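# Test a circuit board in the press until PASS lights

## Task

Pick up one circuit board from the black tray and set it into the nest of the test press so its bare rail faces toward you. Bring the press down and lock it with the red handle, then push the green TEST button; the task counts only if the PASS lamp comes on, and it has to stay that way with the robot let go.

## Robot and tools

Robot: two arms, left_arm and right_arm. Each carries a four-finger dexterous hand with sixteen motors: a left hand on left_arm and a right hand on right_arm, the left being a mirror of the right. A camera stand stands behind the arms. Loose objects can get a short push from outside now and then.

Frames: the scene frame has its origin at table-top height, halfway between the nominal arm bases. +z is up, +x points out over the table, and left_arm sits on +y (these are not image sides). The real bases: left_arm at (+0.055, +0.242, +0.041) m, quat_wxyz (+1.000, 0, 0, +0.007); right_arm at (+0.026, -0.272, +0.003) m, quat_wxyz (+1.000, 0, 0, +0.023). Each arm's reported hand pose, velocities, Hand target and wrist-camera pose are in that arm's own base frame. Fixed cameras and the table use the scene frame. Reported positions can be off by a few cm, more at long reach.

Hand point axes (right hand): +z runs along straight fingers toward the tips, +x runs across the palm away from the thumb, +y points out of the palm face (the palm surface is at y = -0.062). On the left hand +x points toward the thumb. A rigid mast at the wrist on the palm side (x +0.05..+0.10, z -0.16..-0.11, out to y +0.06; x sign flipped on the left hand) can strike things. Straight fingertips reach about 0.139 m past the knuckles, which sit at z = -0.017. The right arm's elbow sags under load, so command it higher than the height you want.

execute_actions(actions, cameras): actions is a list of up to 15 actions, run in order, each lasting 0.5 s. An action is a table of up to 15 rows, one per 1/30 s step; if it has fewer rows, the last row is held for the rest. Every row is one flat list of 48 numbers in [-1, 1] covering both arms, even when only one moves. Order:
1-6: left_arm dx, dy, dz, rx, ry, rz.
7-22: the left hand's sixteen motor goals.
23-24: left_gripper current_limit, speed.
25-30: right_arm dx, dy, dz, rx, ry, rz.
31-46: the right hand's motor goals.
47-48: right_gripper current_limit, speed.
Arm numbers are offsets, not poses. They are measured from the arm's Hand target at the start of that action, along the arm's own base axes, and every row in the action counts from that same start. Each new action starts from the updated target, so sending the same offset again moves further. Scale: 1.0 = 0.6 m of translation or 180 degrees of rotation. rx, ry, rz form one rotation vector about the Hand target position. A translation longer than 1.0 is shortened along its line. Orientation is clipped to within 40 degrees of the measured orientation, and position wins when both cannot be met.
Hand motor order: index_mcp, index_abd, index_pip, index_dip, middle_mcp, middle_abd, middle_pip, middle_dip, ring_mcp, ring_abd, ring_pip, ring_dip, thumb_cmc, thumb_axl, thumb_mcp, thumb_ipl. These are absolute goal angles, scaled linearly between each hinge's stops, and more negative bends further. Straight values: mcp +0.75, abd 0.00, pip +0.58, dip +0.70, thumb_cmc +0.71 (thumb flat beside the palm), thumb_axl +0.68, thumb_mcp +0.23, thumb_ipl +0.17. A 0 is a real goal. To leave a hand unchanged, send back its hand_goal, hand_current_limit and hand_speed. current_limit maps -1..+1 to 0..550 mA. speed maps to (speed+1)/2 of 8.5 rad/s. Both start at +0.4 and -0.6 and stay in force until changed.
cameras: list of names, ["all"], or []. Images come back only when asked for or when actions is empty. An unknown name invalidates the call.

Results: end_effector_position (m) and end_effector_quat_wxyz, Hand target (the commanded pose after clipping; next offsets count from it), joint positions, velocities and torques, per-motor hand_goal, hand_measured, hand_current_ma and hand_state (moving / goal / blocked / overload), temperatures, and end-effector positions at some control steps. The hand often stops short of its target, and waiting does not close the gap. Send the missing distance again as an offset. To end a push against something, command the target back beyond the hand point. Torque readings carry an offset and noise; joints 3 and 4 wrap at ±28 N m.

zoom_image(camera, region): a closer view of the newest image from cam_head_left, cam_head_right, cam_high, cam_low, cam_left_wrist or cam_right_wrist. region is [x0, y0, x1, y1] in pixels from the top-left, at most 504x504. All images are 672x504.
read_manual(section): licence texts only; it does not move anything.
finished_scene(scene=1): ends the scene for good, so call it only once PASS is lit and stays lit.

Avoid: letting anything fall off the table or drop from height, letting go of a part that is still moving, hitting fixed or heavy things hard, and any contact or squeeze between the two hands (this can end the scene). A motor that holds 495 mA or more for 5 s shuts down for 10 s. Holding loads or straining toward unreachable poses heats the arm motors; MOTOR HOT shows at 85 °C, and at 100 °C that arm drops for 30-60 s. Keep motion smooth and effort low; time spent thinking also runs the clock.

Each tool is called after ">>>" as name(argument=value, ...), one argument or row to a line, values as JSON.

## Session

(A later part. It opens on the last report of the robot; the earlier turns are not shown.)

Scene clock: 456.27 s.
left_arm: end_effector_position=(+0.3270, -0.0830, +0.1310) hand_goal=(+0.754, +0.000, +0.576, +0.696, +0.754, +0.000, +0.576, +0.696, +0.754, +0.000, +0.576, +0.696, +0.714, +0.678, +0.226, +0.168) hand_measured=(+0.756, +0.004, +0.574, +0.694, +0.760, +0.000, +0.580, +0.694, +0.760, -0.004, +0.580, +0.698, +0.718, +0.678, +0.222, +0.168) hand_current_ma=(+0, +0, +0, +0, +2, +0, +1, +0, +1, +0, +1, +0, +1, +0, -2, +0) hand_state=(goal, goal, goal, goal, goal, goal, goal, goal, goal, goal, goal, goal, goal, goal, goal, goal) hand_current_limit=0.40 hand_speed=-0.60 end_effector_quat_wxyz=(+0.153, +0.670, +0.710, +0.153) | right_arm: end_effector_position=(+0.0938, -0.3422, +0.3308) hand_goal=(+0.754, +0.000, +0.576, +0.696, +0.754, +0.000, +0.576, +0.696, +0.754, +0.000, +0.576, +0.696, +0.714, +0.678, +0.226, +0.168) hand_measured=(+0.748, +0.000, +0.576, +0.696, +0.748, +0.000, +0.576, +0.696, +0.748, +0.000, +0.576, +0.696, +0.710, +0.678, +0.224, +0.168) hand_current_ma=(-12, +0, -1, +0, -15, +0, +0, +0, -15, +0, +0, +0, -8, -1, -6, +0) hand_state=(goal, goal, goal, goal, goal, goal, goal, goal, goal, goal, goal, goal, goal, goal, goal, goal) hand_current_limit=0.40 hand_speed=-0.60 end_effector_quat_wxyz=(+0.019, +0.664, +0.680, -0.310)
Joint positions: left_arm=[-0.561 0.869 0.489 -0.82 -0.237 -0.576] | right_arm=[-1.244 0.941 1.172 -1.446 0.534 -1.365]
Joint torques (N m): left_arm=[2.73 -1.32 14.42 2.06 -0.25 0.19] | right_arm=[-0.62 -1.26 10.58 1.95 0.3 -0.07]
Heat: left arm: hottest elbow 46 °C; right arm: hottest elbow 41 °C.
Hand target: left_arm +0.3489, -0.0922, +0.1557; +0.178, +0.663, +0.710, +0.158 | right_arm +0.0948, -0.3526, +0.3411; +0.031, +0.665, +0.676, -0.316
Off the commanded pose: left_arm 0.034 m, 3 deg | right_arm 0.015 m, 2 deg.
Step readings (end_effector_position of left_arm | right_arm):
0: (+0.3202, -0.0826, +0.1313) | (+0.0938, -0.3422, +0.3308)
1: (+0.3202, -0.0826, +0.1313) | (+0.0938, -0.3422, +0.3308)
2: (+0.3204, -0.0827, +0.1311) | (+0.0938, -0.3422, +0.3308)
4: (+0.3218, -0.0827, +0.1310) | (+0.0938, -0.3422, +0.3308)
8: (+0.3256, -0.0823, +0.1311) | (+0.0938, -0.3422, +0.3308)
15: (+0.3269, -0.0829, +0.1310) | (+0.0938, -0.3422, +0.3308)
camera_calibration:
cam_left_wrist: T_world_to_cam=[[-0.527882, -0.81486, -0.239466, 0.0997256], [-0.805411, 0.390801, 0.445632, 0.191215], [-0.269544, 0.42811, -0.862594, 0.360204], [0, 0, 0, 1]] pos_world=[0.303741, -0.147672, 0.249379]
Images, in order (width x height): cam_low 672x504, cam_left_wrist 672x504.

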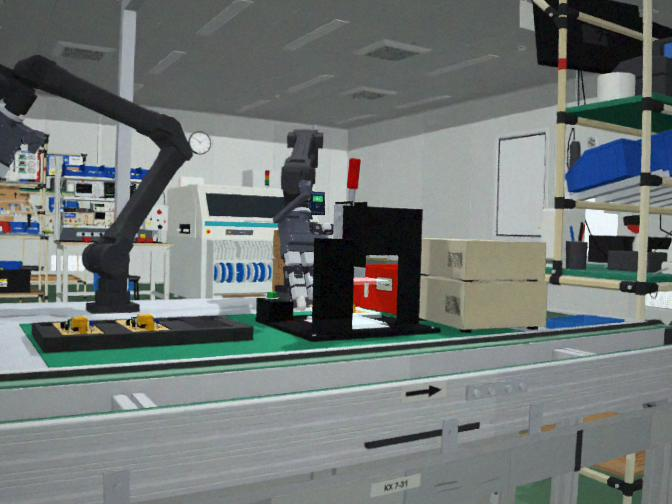

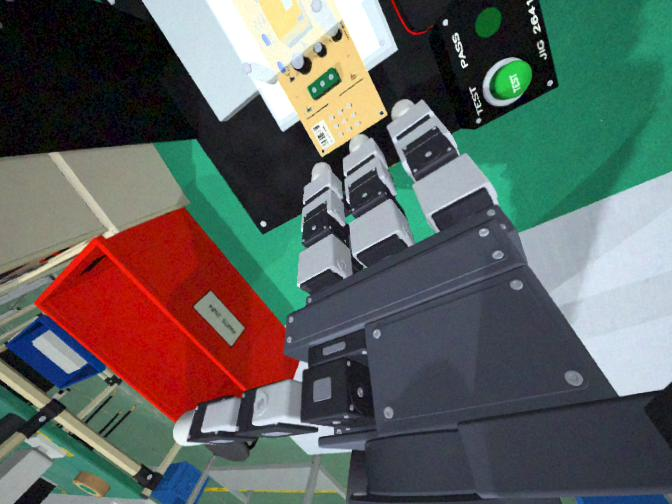

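>>> execute_actions(
  actions=[
    [[0.014,0,0.0,0,0,0,0.754,0,0.576,0.696,0.754,0,0.576,0.696,0.754,0.0,0.576,0.696,0.714,0.678,0.226,0.168,0.4,-0.6,0,0,0,0,0,0,0.754,0,0.576,0.696,0.754,0,0.576,0.696,0.754,0,0.576,0.696,0.714,0.678,0.226,0.168,0.4,-0.6]],
  ],
  cameras=["cam_left_wrist","cam_low"],
)

>>> zoom_image(
  camera="cam_left_wrist",
  region=[240, 0, 440, 200],
)

>>> zoom_image(
  camera="cam_low",
  region=[345, 295, 395, 330],
)

Scene clock: 457.77 s.
left_arm: end_effector_position=(+0.3348, -0.0832, +0.1309) hand_goal=(+0.754, +0.000, +0.576, +0.696, +0.754, +0.000, +0.576, +0.696, +0.754, +0.000, +0.576, +0.696, +0.714, +0.678, +0.226, +0.168) hand_measured=(+0.756, +0.004, +0.574, +0.694, +0.760, +0.000, +0.580, +0.696, +0.760, -0.004, +0.580, +0.698, +0.718, +0.678, +0.222, +0.168) hand_current_ma=(+0, +0, +0, +0, +2, +0, +1, +0, +1, +0, +1, +0, +1, +0, -2, +0) hand_state=(goal, goal, goal, goal, goal, goal, goal, goal, goal, goal, goal, goal, goal, goal, goal, goal) hand_current_limit=0.40 hand_speed=-0.60 end_effector_quat_wxyz=(+0.153, +0.670, +0.711, +0.152) | right_arm: end_effector_position=(+0.0938, -0.3422, +0.3308) hand_goal=(+0.754, +0.000, +0.576, +0.696, +0.754, +0.000, +0.576, +0.696, +0.754, +0.000, +0.576, +0.696, +0.714, +0.678, +0.226, +0.168) hand_measured=(+0.748, +0.000, +0.576, +0.696, +0.748, +0.000, +0.576, +0.696, +0.748, +0.000, +0.576, +0.696, +0.710, +0.678, +0.224, +0.168) hand_current_ma=(-12, +0, -1, +0, -15, +0, +0, +0, -15, +0, +0, +0, -8, -1, -6, +0) hand_state=(goal, goal, goal, goal, goal, goal, goal, goal, goal, goal, goal, goal, goal, goal, goal, goal) hand_current_limit=0.40 hand_speed=-0.60 end_effector_quat_wxyz=(+0.019, +0.664, +0.680, -0.310)
Joint positions: left_arm=[-0.542 0.895 0.5 -0.803 -0.229 -0.558] | right_arm=[-1.244 0.941 1.172 -1.446 0.534 -1.365]
Joint torques (N m): left_arm=[2.73 -1.67 14.5 2.15 -0.23 0.15] | right_arm=[-0.56 -1.26 10.59 1.94 0.31 -0.07]
Heat: left arm: hottest elbow 46 °C; right arm: hottest elbow 41 °C.
Hand target: left_arm +0.3573, -0.0922, +0.1559; +0.178, +0.663, +0.710, +0.158 | right_arm +0.0948, -0.3526, +0.3411; +0.031, +0.665, +0.676, -0.316
Off the commanded pose: left_arm 0.035 m, 3 deg | right_arm 0.015 m, 2 deg.
Step readings (end_effector_position of left_arm | right_arm):
0: (+0.3270, -0.0830, +0.1310) | (+0.0938, -0.3422, +0.3308)
1: (+0.3270, -0.0830, +0.1310) | (+0.0938, -0.3422, +0.3308)
2: (+0.3273, -0.0830, +0.1310) | (+0.0938, -0.3422, +0.3308)
4: (+0.3288, -0.0829, +0.1307) | (+0.0938, -0.3422, +0.3308)
8: (+0.3330, -0.0824, +0.1309) | (+0.0938, -0.3422, +0.3308)
15: (+0.3345, -0.0831, +0.1307) | (+0.0938, -0.3422, +0.3308)
camera_calibration:
cam_left_wrist: T_world_to_cam=[[-0.528087, -0.814991, -0.238564, 0.103552], [-0.804975, 0.390963, 0.446277, 0.197383], [-0.270442, 0.427711, -0.86251, 0.362619], [0, 0, 0, 1]] pos_world=[0.31164, -0.147872, 0.249379]
Images, in order (width x height): cam_low 672x504, cam_left_wrist 672x504.

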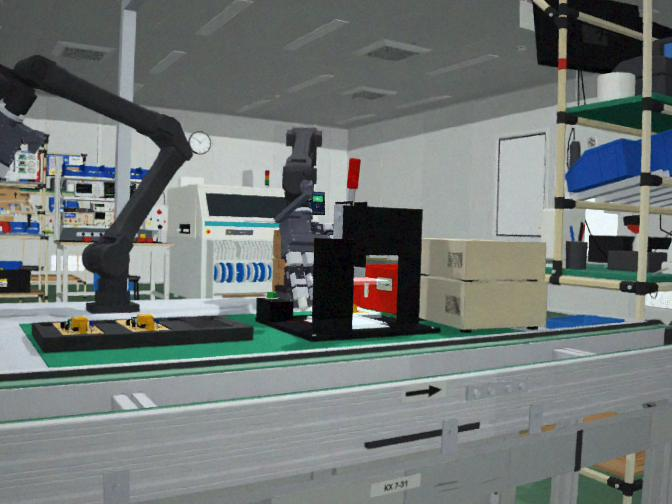

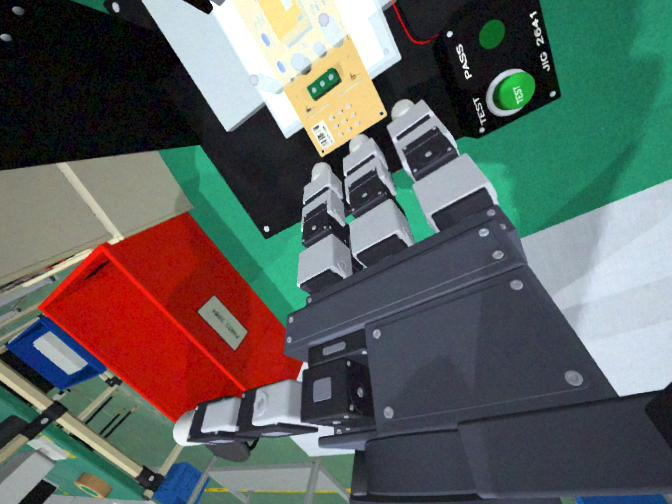

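Scaled by 2.520 from the camera's 672x504 image, which has a finer 960x720 frame.

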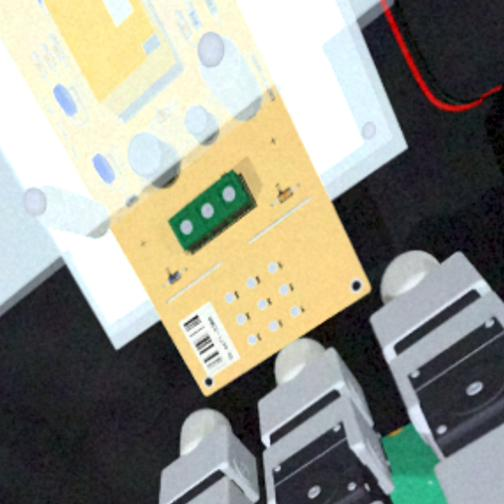

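Scaled by 10.080 from the camera's 672x504 image, which has a finer 960x720 frame.

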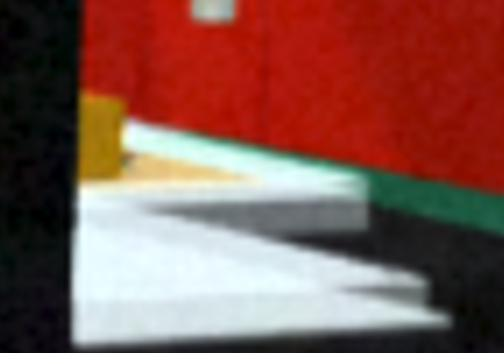

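>>> execute_actions(
  actions=[
    [[0.012,0,0.0,0,0,0,0.754,0,0.576,0.696,0.754,0,0.576,0.696,0.754,0.0,0.576,0.696,0.714,0.678,0.226,0.168,0.4,-0.6,0,0,0,0,0,0,0.754,0,0.576,0.696,0.754,0,0.576,0.696,0.754,0,0.576,0.696,0.714,0.678,0.226,0.168,0.4,-0.6]],
  ],
  cameras=["cam_left_wrist","cam_low"],
)

>>> zoom_image(
  camera="cam_left_wrist",
  region=[240, 0, 440, 200],
)

>>> zoom_image(
  camera="cam_low",
  region=[345, 295, 395, 330],
)

Scene clock: 460.80 s.
left_arm: end_effector_position=(+0.3411, -0.0831, +0.1308) hand_goal=(+0.754, +0.000, +0.576, +0.696, +0.754, +0.000, +0.576, +0.696, +0.754, +0.000, +0.576, +0.696, +0.714, +0.678, +0.226, +0.168) hand_measured=(+0.756, +0.004, +0.574, +0.694, +0.764, +0.000, +0.580, +0.696, +0.760, -0.004, +0.580, +0.698, +0.718, +0.678, +0.222, +0.168) hand_current_ma=(+0, +0, +0, +0, +5, +0, +1, +0, +1, +0, +1, +0, +1, +0, -2, +0) hand_state=(goal, goal, goal, goal, goal, goal, goal, goal, goal, goal, goal, goal, goal, goal, goal, goal) hand_current_limit=0.40 hand_speed=-0.60 end_effector_quat_wxyz=(+0.152, +0.670, +0.711, +0.152) | right_arm: end_effector_position=(+0.0938, -0.3422, +0.3308) hand_goal=(+0.754, +0.000, +0.576, +0.696, +0.754, +0.000, +0.576, +0.696, +0.754, +0.000, +0.576, +0.696, +0.714, +0.678, +0.226, +0.168) hand_measured=(+0.748, +0.000, +0.576, +0.696, +0.748, +0.000, +0.576, +0.696, +0.748, +0.000, +0.576, +0.696, +0.710, +0.678, +0.224, +0.168) hand_current_ma=(-12, +0, -1, +0, -15, +0, +0, +0, -15, +0, +0, +0, -8, -1, -6, +0) hand_state=(goal, goal, goal, goal, goal, goal, goal, goal, goal, goal, goal, goal, goal, goal, goal, goal) hand_current_limit=0.40 hand_speed=-0.60 end_effector_quat_wxyz=(+0.019, +0.664, +0.680, -0.310)
Joint positions: left_arm=[-0.527 0.915 0.511 -0.792 -0.223 -0.545] | right_arm=[-1.244 0.941 1.172 -1.446 0.534 -1.365]
Joint torques (N m): left_arm=[2.73 -2.32 14.41 2.09 -0.24 0.16] | right_arm=[-0.62 -1.14 10.62 1.96 0.3 -0.08]
Heat: left arm: hottest elbow 47 °C; right arm: hottest elbow 41 °C.
Hand target: left_arm +0.3645, -0.0921, +0.1559; +0.178, +0.662, +0.710, +0.158 | right_arm +0.0948, -0.3526, +0.3411; +0.031, +0.665, +0.676, -0.316
Off the commanded pose: left_arm 0.035 m, 3 deg | right_arm 0.015 m, 2 deg.
Step readings (end_effector_position of left_arm | right_arm):
0: (+0.3349, -0.0833, +0.1309) | (+0.0938, -0.3422, +0.3308)
1: (+0.3349, -0.0834, +0.1309) | (+0.0938, -0.3422, +0.3308)
2: (+0.3351, -0.0834, +0.1307) | (+0.0938, -0.3422, +0.3308)
4: (+0.3363, -0.0830, +0.1305) | (+0.0938, -0.3422, +0.3308)
8: (+0.3400, -0.0828, +0.1309) | (+0.0938, -0.3422, +0.3308)
15: (+0.3410, -0.0831, +0.1309) | (+0.0938, -0.3422, +0.3308)
camera_calibration:
cam_left_wrist: T_world_to_cam=[[-0.528338, -0.815173, -0.237385, 0.106853], [-0.804098, 0.390664, 0.448117, 0.201919], [-0.272555, 0.427638, -0.861882, 0.364778], [0, 0, 0, 1]] pos_world=[0.318239, -0.147772, 0.249278]
Images, in order (width x height): cam_low 672x504, cam_left_wrist 672x504.

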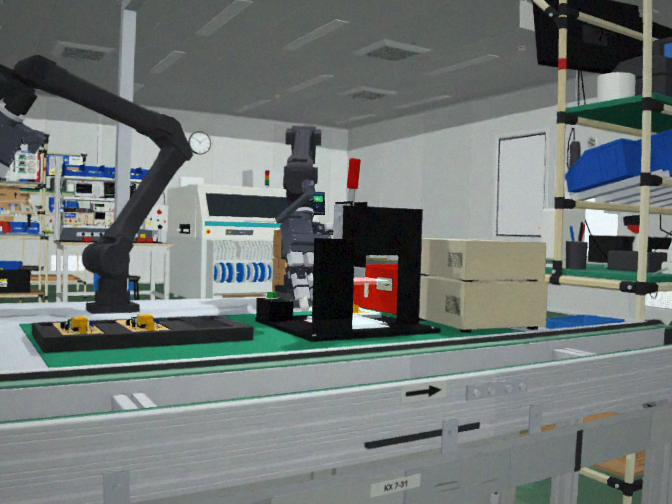

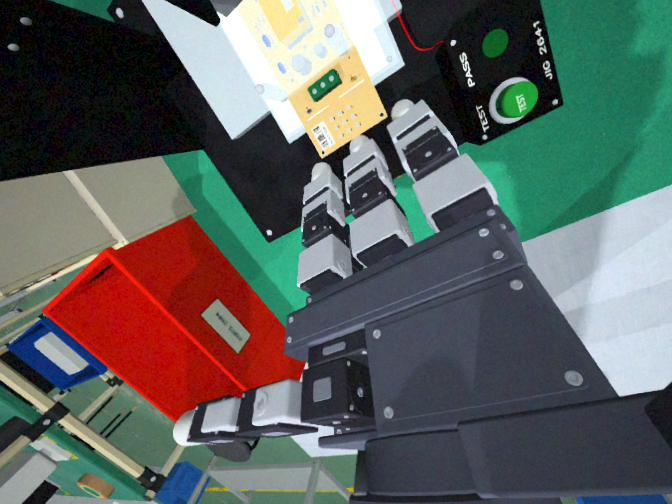

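Scaled by 2.520 from the camera's 672x504 image, which has a finer 960x720 frame.

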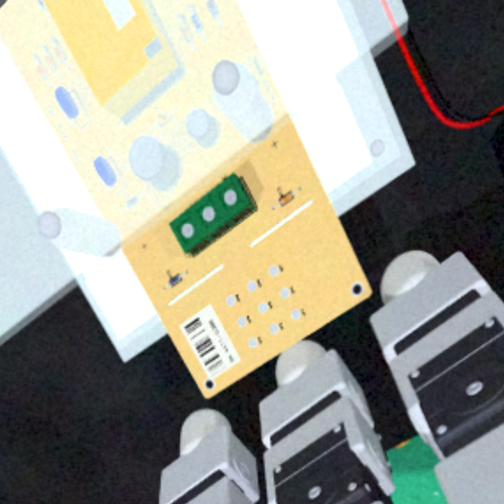

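Scaled by 10.080 from the camera's 672x504 image, which has a finer 960x720 frame.

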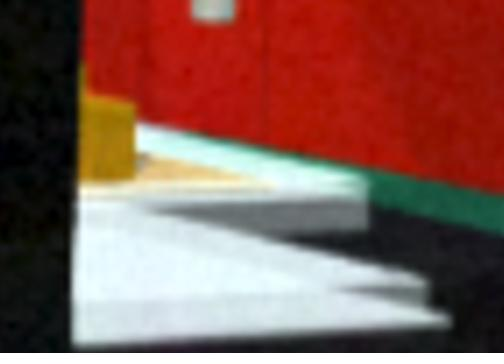

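>>> execute_actions(
  actions=[
    [[0.01,0,0.0,0,0,0,0.754,0,0.576,0.696,0.754,0,0.576,0.696,0.754,0.0,0.576,0.696,0.714,0.678,0.226,0.168,0.4,-0.6,0,0,0,0,0,0,0.754,0,0.576,0.696,0.754,0,0.576,0.696,0.754,0,0.576,0.696,0.714,0.678,0.226,0.168,0.4,-0.6]],
  ],
  cameras=["cam_left_wrist","cam_low"],
)

>>> zoom_image(
  camera="cam_left_wrist",
  region=[240, 0, 440, 200],
)

>>> zoom_image(
  camera="cam_low",
  region=[345, 295, 395, 330],
)

Scene clock: 462.47 s.
left_arm: end_effector_position=(+0.3450, -0.0830, +0.1292) hand_goal=(+0.754, +0.000, +0.576, +0.696, +0.754, +0.000, +0.576, +0.696, +0.754, +0.000, +0.576, +0.696, +0.714, +0.678, +0.226, +0.168) hand_measured=(+0.756, +0.004, +0.574, +0.694, +0.774, +0.000, +0.586, +0.698, +0.760, -0.004, +0.580, +0.698, +0.718, +0.678, +0.222, +0.168) hand_current_ma=(+0, +0, +0, +0, +13, +0, +3, +0, +1, +0, +1, +0, +1, +0, -2, +0) hand_state=(goal, goal, goal, goal, blocked, goal, goal, goal, goal, goal, goal, goal, goal, goal, goal, goal) hand_current_limit=0.40 hand_speed=-0.60 end_effector_quat_wxyz=(+0.150, +0.671, +0.711, +0.150) | right_arm: end_effector_position=(+0.0938, -0.3422, +0.3308) hand_goal=(+0.754, +0.000, +0.576, +0.696, +0.754, +0.000, +0.576, +0.696, +0.754, +0.000, +0.576, +0.696, +0.714, +0.678, +0.226, +0.168) hand_measured=(+0.748, +0.000, +0.576, +0.696, +0.748, +0.000, +0.576, +0.696, +0.748, +0.000, +0.576, +0.696, +0.710, +0.678, +0.224, +0.168) hand_current_ma=(-12, +0, -1, +0, -15, +0, +0, +0, -15, +0, +0, +0, -8, -1, -6, +0) hand_state=(goal, goal, goal, goal, goal, goal, goal, goal, goal, goal, goal, goal, goal, goal, goal, goal) hand_current_limit=0.40 hand_speed=-0.60 end_effector_quat_wxyz=(+0.019, +0.664, +0.680, -0.310)
Joint positions: left_arm=[-0.517 0.932 0.518 -0.786 -0.217 -0.534] | right_arm=[-1.244 0.941 1.172 -1.446 0.534 -1.365]
Joint torques (N m): left_arm=[2.78 -2.08 14.54 2.3 -0.28 0.16] | right_arm=[-0.67 -1.03 10.61 1.92 0.3 -0.08]
Heat: left arm: hottest elbow 47 °C; right arm: hottest elbow 41 °C.
Hand target: left_arm +0.3704, -0.0922, +0.1557; +0.178, +0.663, +0.710, +0.158 | right_arm +0.0948, -0.3526, +0.3411; +0.031, +0.665, +0.676, -0.316
Off the commanded pose: left_arm 0.038 m, 4 deg | right_arm 0.015 m, 2 deg.
Step readings (end_effector_position of left_arm | right_arm):
0: (+0.3411, -0.0831, +0.1308) | (+0.0938, -0.3422, +0.3308)
1: (+0.3411, -0.0832, +0.1307) | (+0.0938, -0.3422, +0.3308)
2: (+0.3413, -0.0833, +0.1306) | (+0.0938, -0.3422, +0.3308)
4: (+0.3421, -0.0831, +0.1302) | (+0.0938, -0.3422, +0.3308)
8: (+0.3443, -0.0829, +0.1293) | (+0.0938, -0.3422, +0.3308)
15: (+0.3450, -0.0829, +0.1293) | (+0.0938, -0.3422, +0.3308)
camera_calibration:
cam_left_wrist: T_world_to_cam=[[-0.531003, -0.814018, -0.235394, 0.109328], [-0.800819, 0.391274, 0.453425, 0.203962], [-0.276993, 0.429278, -0.859648, 0.365873], [0, 0, 0, 1]] pos_world=[0.322735, -0.147871, 0.247776]
Images, in order (width x height): cam_low 672x504, cam_left_wrist 672x504.

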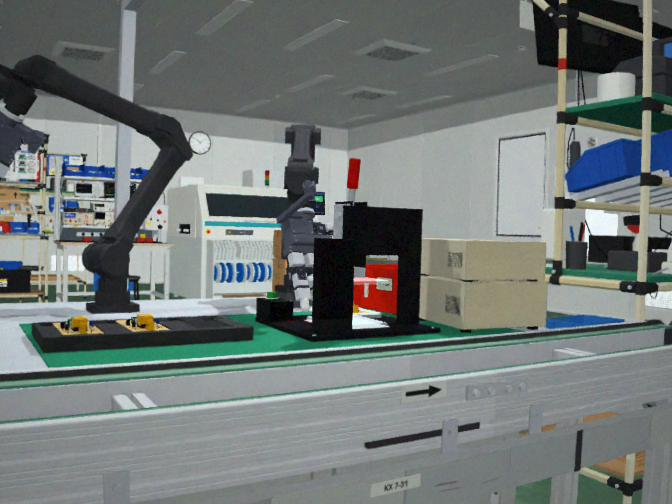

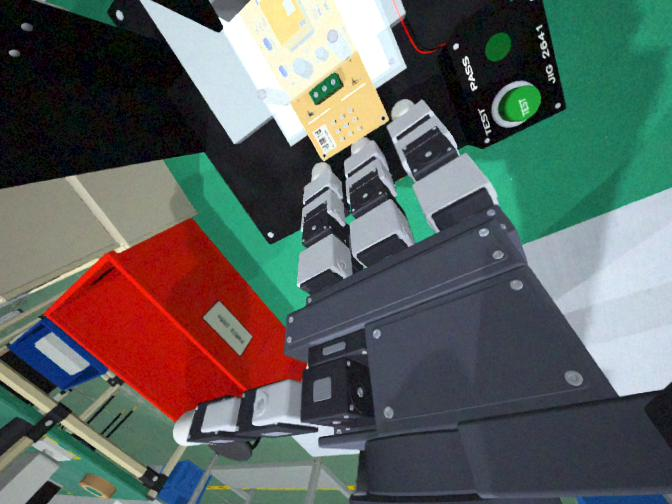

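Scaled by 2.520 from the camera's 672x504 image, which has a finer 960x720 frame.

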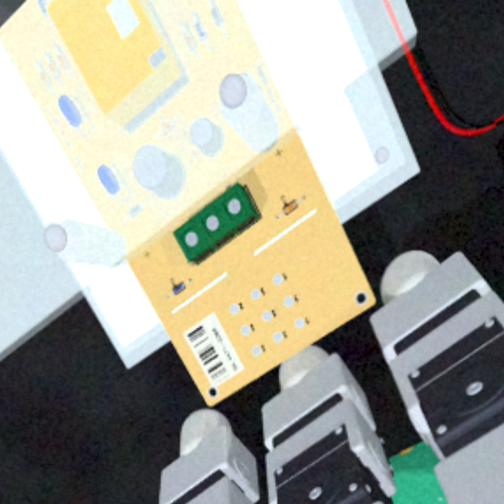

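Scaled by 10.080 from the camera's 672x504 image, which has a finer 960x720 frame.

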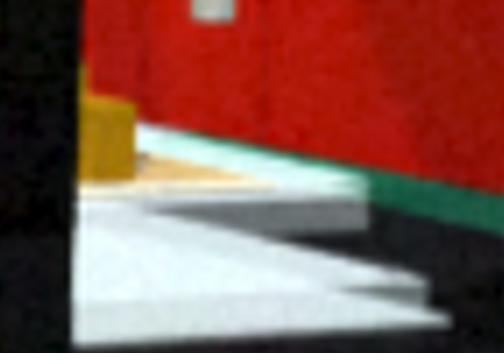

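>>> execute_actions(
  actions=[
    [[-0.03,0,0.01,0,0,0,0.754,0,0.576,0.696,0.754,0,0.576,0.696,0.754,0.0,0.576,0.696,0.714,0.678,0.226,0.168,0.4,-0.6,0,0,0,0,0,0,0.754,0,0.576,0.696,0.754,0,0.576,0.696,0.754,0,0.576,0.696,0.714,0.678,0.226,0.168,0.4,-0.6]],
    [[-0.05,0,0.05,0,0,0,0.754,0,0.576,0.696,0.754,0,0.576,0.696,0.754,0.0,0.576,0.696,0.714,0.678,0.226,0.168,0.4,-0.6,0,0,0,0,0,0,0.754,0,0.576,0.696,0.754,0,0.576,0.696,0.754,0,0.576,0.696,0.714,0.678,0.226,0.168,0.4,-0.6]],
    [[-0.05,0,0.07,0.0135,0.0161,0,0.754,0,0.576,0.696,0.754,0,0.576,0.696,0.754,0.0,0.576,0.696,0.714,0.678,0.226,0.168,0.4,-0.6,0,0,0,0,0,0,0.754,0,0.576,0.696,0.754,0,0.576,0.696,0.754,0,0.576,0.696,0.714,0.678,0.226,0.168,0.4,-0.6]],
  ],
  cameras=["all"],
)

>>> zoom_image(
  camera="cam_left_wrist",
  region=[220, 0, 420, 150],
)

>>> zoom_image(
  camera="cam_high",
  region=[330, 170, 430, 270],
)

>>> zoom_image(
  camera="cam_head_left",
  region=[170, 40, 310, 260],
)

Scene clock: 466.40 s.
left_arm: end_effector_position=(+0.2862, -0.0831, +0.2062) hand_goal=(+0.754, +0.000, +0.576, +0.696, +0.754, +0.000, +0.576, +0.696, +0.754, +0.000, +0.576, +0.696, +0.714, +0.678, +0.226, +0.168) hand_measured=(+0.756, +0.002, +0.574, +0.694, +0.760, +0.000, +0.580, +0.698, +0.758, -0.004, +0.580, +0.698, +0.718, +0.678, +0.222, +0.168) hand_current_ma=(+0, +0, +0, +0, +2, +0, +1, +0, +1, +0, +1, +0, +1, +0, -2, +0) hand_state=(goal, goal, goal, goal, goal, goal, goal, goal, goal, goal, goal, goal, goal, goal, goal, goal) hand_current_limit=0.40 hand_speed=-0.60 end_effector_quat_wxyz=(+0.122, +0.675, +0.711, +0.155) | right_arm: end_effector_position=(+0.0938, -0.3422, +0.3308) hand_goal=(+0.754, +0.000, +0.576, +0.696, +0.754, +0.000, +0.576, +0.696, +0.754, +0.000, +0.576, +0.696, +0.714, +0.678, +0.226, +0.168) hand_measured=(+0.748, +0.000, +0.576, +0.696, +0.748, +0.000, +0.576, +0.696, +0.748, +0.000, +0.576, +0.696, +0.710, +0.678, +0.224, +0.168) hand_current_ma=(-12, +0, -1, +0, -15, +0, +0, +0, -15, +0, +0, +0, -8, -1, -6, +0) hand_state=(goal, goal, goal, goal, goal, goal, goal, goal, goal, goal, goal, goal, goal, goal, goal, goal) hand_current_limit=0.40 hand_speed=-0.60 end_effector_quat_wxyz=(+0.019, +0.664, +0.680, -0.310)
Joint positions: left_arm=[-0.692 0.731 0.653 -1.219 -0.291 -0.705] | right_arm=[-1.244 0.941 1.172 -1.446 0.534 -1.365]
Joint torques (N m): left_arm=[0.91 -1.44 14.58 0.87 -0.49 -0.09] | right_arm=[-0.62 -1.2 10.62 1.94 0.3 -0.06]
Heat: left arm: hottest elbow 47 °C; right arm: hottest elbow 41 °C.
Hand target: left_arm +0.2924, -0.0922, +0.2337; +0.146, +0.670, +0.711, +0.156 | right_arm +0.0948, -0.3526, +0.3411; +0.031, +0.665, +0.676, -0.316
Off the commanded pose: left_arm 0.030 m, 3 deg | right_arm 0.015 m, 2 deg.
Step readings (end_effector_position of left_arm | right_arm):
0: (+0.3450, -0.0831, +0.1292) | (+0.0938, -0.3422, +0.3308)
1: (+0.3450, -0.0831, +0.1292) | (+0.0938, -0.3422, +0.3308)
2: (+0.3450, -0.0831, +0.1292) | (+0.0938, -0.3422, +0.3308)
4: (+0.3448, -0.0825, +0.1293) | (+0.0938, -0.3422, +0.3308)
8: (+0.3431, -0.0821, +0.1313) | (+0.0938, -0.3422, +0.3308)
15: (+0.3414, -0.0821, +0.1343) | (+0.0938, -0.3422, +0.3308)
16: (+0.3412, -0.0819, +0.1342) | (+0.0938, -0.3422, +0.3308)
17: (+0.3397, -0.0813, +0.1347) | (+0.0938, -0.3422, +0.3308)
19: (+0.3324, -0.0801, +0.1374) | (+0.0938, -0.3422, +0.3308)
23: (+0.3198, -0.0811, +0.1506) | (+0.0938, -0.3422, +0.3308)
30: (+0.3149, -0.0829, +0.1628) | (+0.0938, -0.3422, +0.3308)
31: (+0.3141, -0.0827, +0.1628) | (+0.0938, -0.3422, +0.3308)
32: (+0.3122, -0.0817, +0.1631) | (+0.0938, -0.3422, +0.3308)
34: (+0.3048, -0.0796, +0.1674) | (+0.0938, -0.3422, +0.3308)
38: (+0.2954, -0.0821, +0.1885) | (+0.0938, -0.3422, +0.3308)
45: (+0.2897, -0.0854, +0.2078) | (+0.0938, -0.3422, +0.3308)
camera_calibration:
cam_left_wrist: T_world_to_cam=[[-0.535014, -0.805718, -0.254123, 0.101978], [-0.786436, 0.365064, 0.498243, 0.106447], [-0.308672, 0.466419, -0.82896, 0.421598], [0, 0, 0, 1]] pos_world=[0.268409, -0.153336, 0.322367]
cam_right_wrist: T_world_to_cam=[[0.704586, -0.706442, 0.0670714, -0.301662], [-0.178728, -0.0851958, 0.980203, -0.373747], [-0.686742, -0.702625, -0.186289, 0.0213519], [0, 0, 0, 1]] pos_world=[0.160411, -0.229946, 0.390559]

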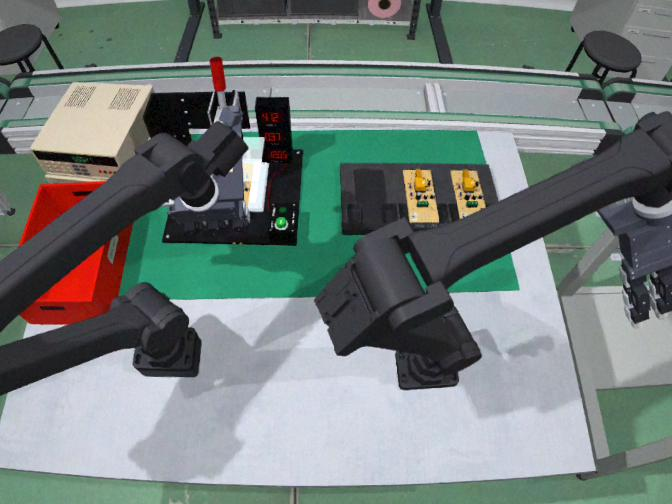

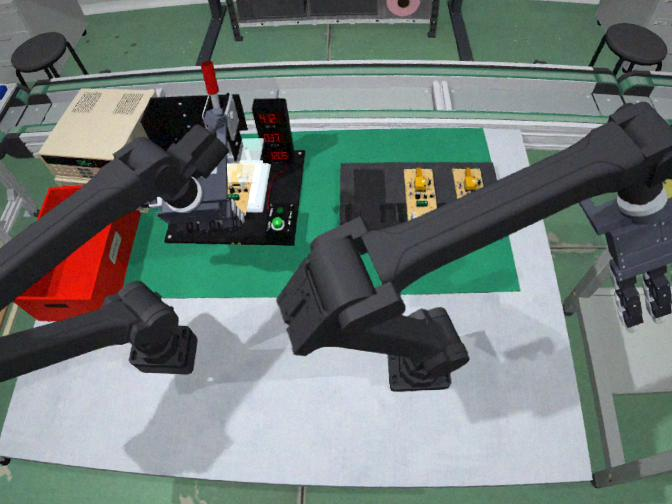

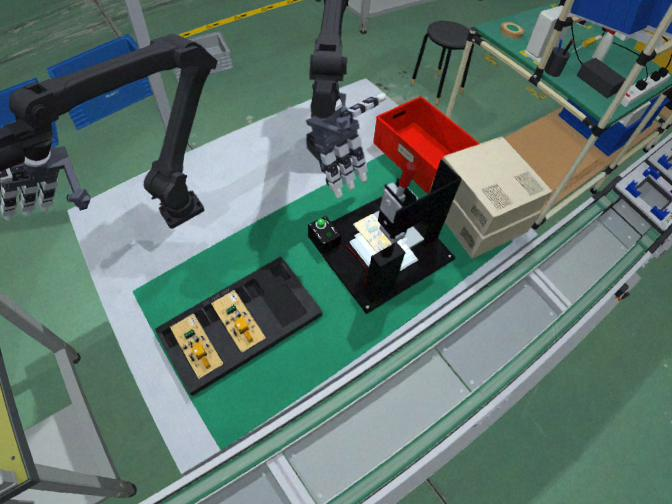

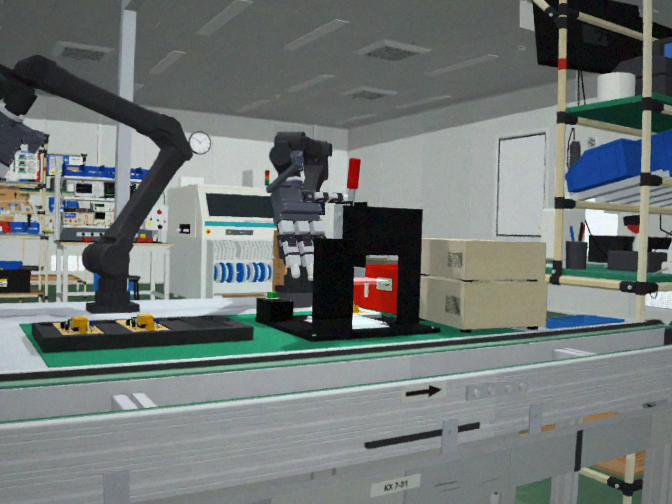

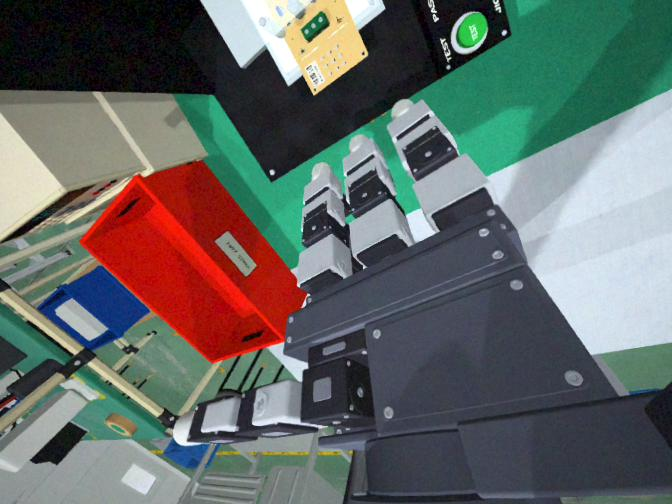

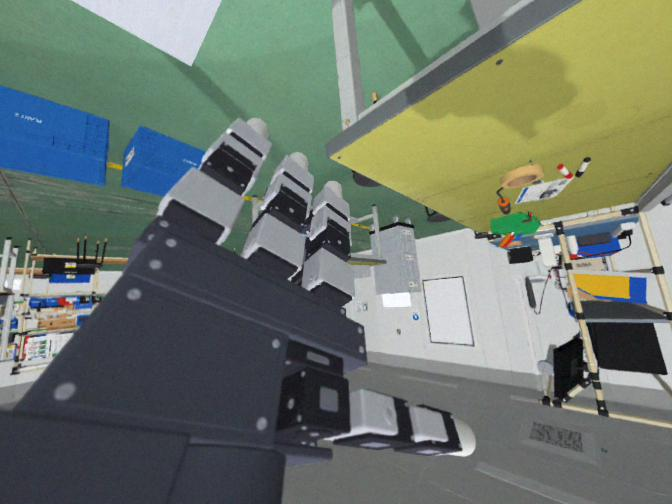

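Scaled by 2.520 from the camera's 672x504 image, which has a finer 960x720 frame.

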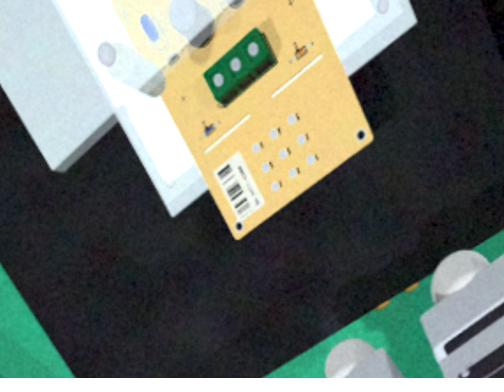

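Scaled by 5.040 from the camera's 672x504 image, which has a finer 960x720 frame.

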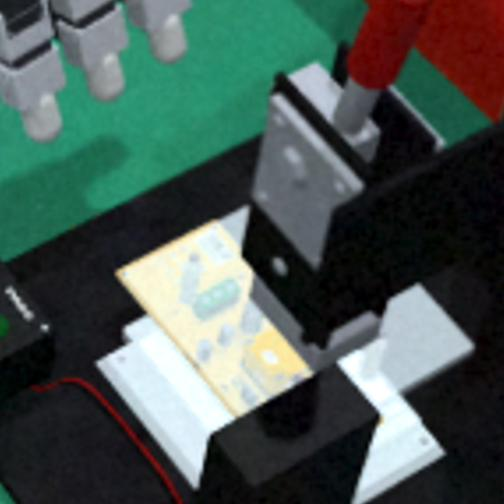

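Scaled by 2.291 from the camera's 672x504 image, which has a finer 960x720 frame.

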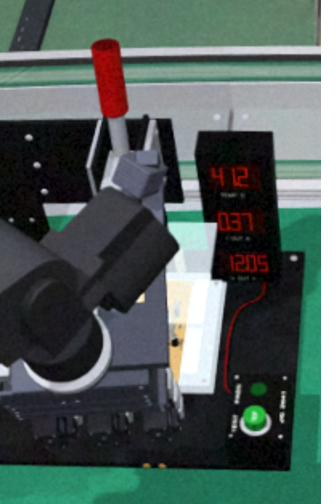

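>>> execute_actions(
  actions=[],
  cameras=["all"],
)

Scene clock: 469.53 s.
left_arm: end_effector_position=(+0.2862, -0.0830, +0.2062) hand_goal=(+0.754, +0.000, +0.576, +0.696, +0.754, +0.000, +0.576, +0.696, +0.754, +0.000, +0.576, +0.696, +0.714, +0.678, +0.226, +0.168) hand_measured=(+0.756, +0.002, +0.574, +0.694, +0.760, +0.000, +0.580, +0.698, +0.758, -0.004, +0.580, +0.698, +0.718, +0.678, +0.222, +0.168) hand_current_ma=(+0, +0, +0, +0, +2, +0, +1, +0, +1, +0, +1, +0, +1, +0, -2, +0) hand_state=(goal, goal, goal, goal, goal, goal, goal, goal, goal, goal, goal, goal, goal, goal, goal, goal) hand_current_limit=0.40 hand_speed=-0.60 end_effector_quat_wxyz=(+0.122, +0.674, +0.712, +0.155) | right_arm: end_effector_position=(+0.0938, -0.3422, +0.3308) hand_goal=(+0.754, +0.000, +0.576, +0.696, +0.754, +0.000, +0.576, +0.696, +0.754, +0.000, +0.576, +0.696, +0.714, +0.678, +0.226, +0.168) hand_measured=(+0.748, +0.000, +0.576, +0.696, +0.748, +0.000, +0.576, +0.696, +0.748, +0.000, +0.576, +0.696, +0.710, +0.678, +0.224, +0.168) hand_current_ma=(-12, +0, -1, +0, -15, +0, +0, +0, -15, +0, +0, +0, -8, -1, -6, +0) hand_state=(goal, goal, goal, goal, goal, goal, goal, goal, goal, goal, goal, goal, goal, goal, goal, goal) hand_current_limit=0.40 hand_speed=-0.60 end_effector_quat_wxyz=(+0.019, +0.664, +0.680, -0.310)
Joint positions: left_arm=[-0.692 0.731 0.653 -1.219 -0.291 -0.706] | right_arm=[-1.244 0.941 1.172 -1.446 0.534 -1.365]
Joint velocities: within noise
Joint torques (N m): left_arm=[0.97 -1.49 14.58 0.87 -0.49 -0.02] | right_arm=[-0.73 -1.08 10.59 1.91 0.3 -0.07]
Motor temperatures (°C): left_arm=[33 30 47 30 28 29] | right_arm=[30 34 41 27 28 27]
Heat: left arm: hottest elbow 47 °C; right arm: hottest elbow 41 °C.
Hand target: left_arm +0.2924, -0.0922, +0.2337; +0.146, +0.670, +0.711, +0.156 | right_arm +0.0948, -0.3526, +0.3411; +0.031, +0.665, +0.676, -0.316
Off the commanded pose: left_arm 0.030 m, 3 deg | right_arm 0.015 m, 2 deg.
camera_calibration:
cam_left_wrist: T_world_to_cam=[[-0.534454, -0.806125, -0.254013, 0.10173], [-0.786731, 0.364648, 0.498083, 0.106514], [-0.308892, 0.466042, -0.82909, 0.421642], [0, 0, 0, 1]] pos_world=[0.268409, -0.153336, 0.322367]
cam_right_wrist: T_world_to_cam=[[0.704586, -0.706442, 0.0670714, -0.301662], [-0.178728, -0.0851958, 0.980203, -0.373747], [-0.686742, -0.702625, -0.186289, 0.0213519], [0, 0, 0, 1]] pos_world=[0.160411, -0.229946, 0.390559]

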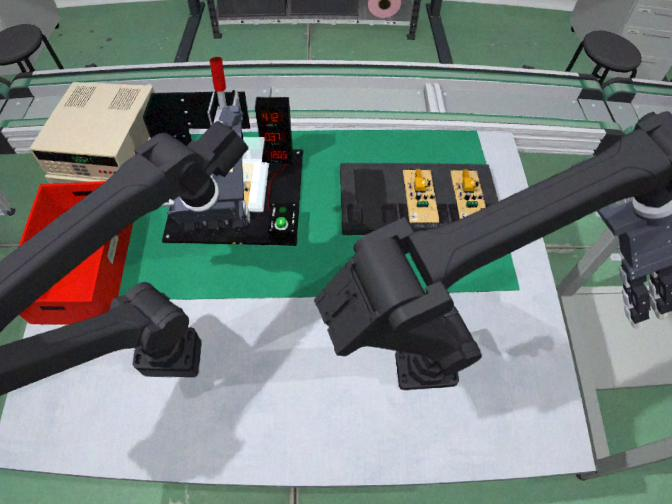

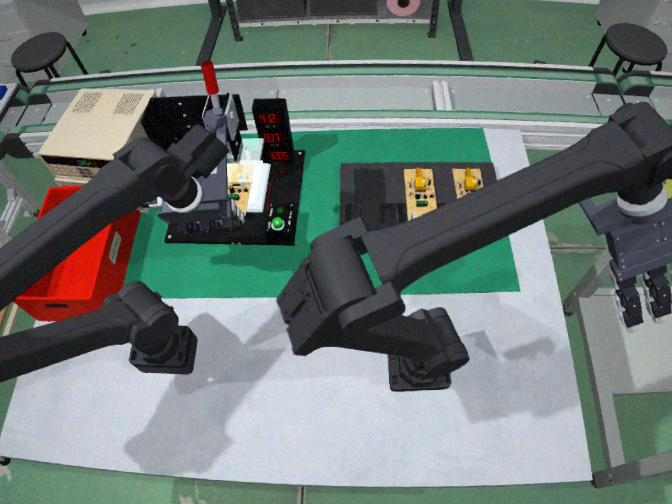

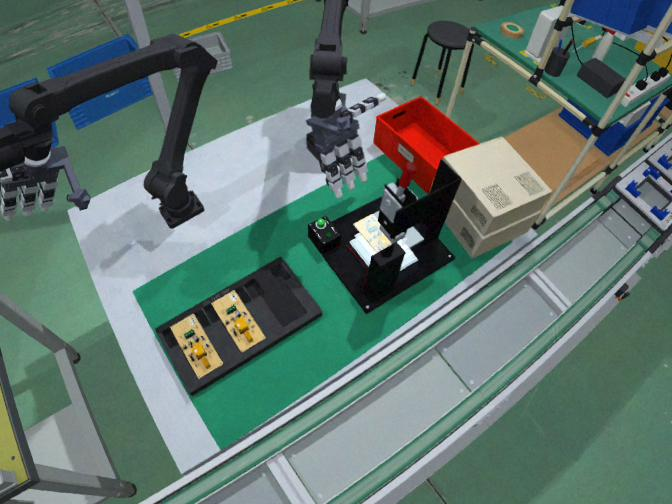

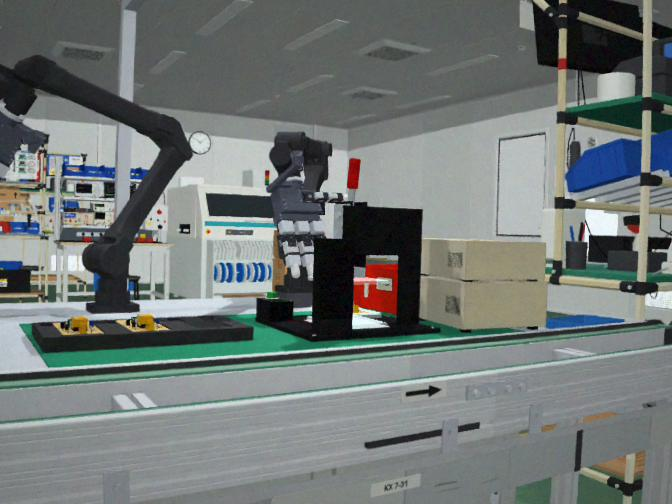

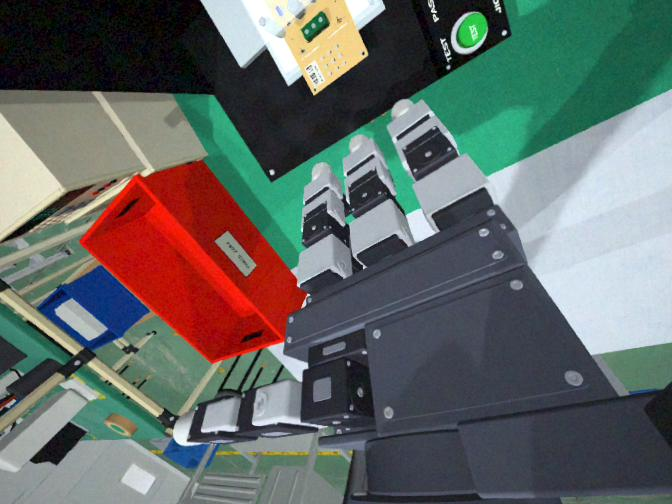

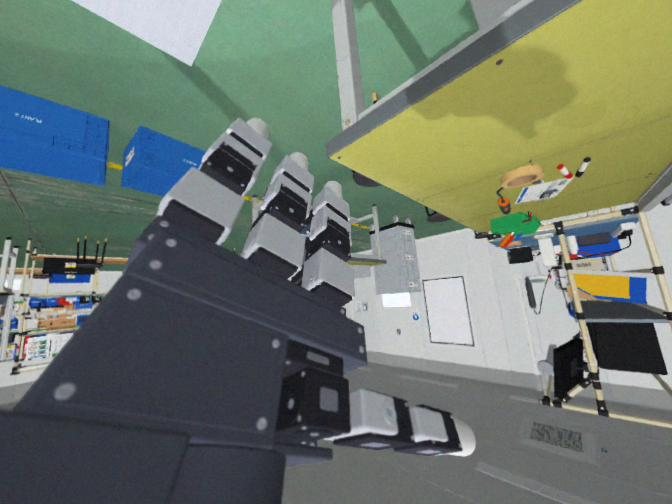

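>>> zoom_image(
  camera="cam_low",
  region=[250, 130, 450, 350],
)

>>> zoom_image(
  camera="cam_head_left",
  region=[150, 40, 320, 260],
)

>>> zoom_image(
  camera="cam_high",
  region=[290, 130, 480, 320],
)

Scaled by 2.291 from the camera's 672x504 image, which has a finer 960x720 frame.

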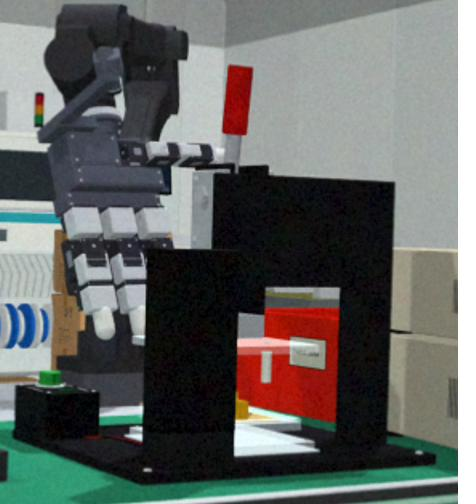

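Scaled by 2.291 from the camera's 672x504 image, which has a finer 960x720 frame.

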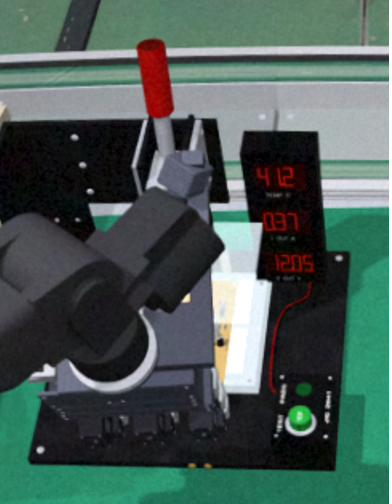

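Scaled by 2.653 from the camera's 672x504 image, which has a finer 960x720 frame.

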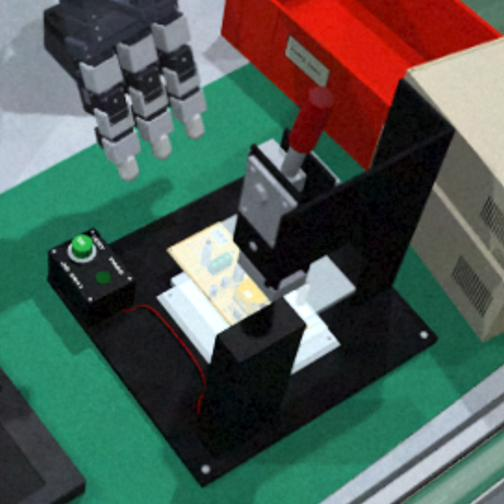

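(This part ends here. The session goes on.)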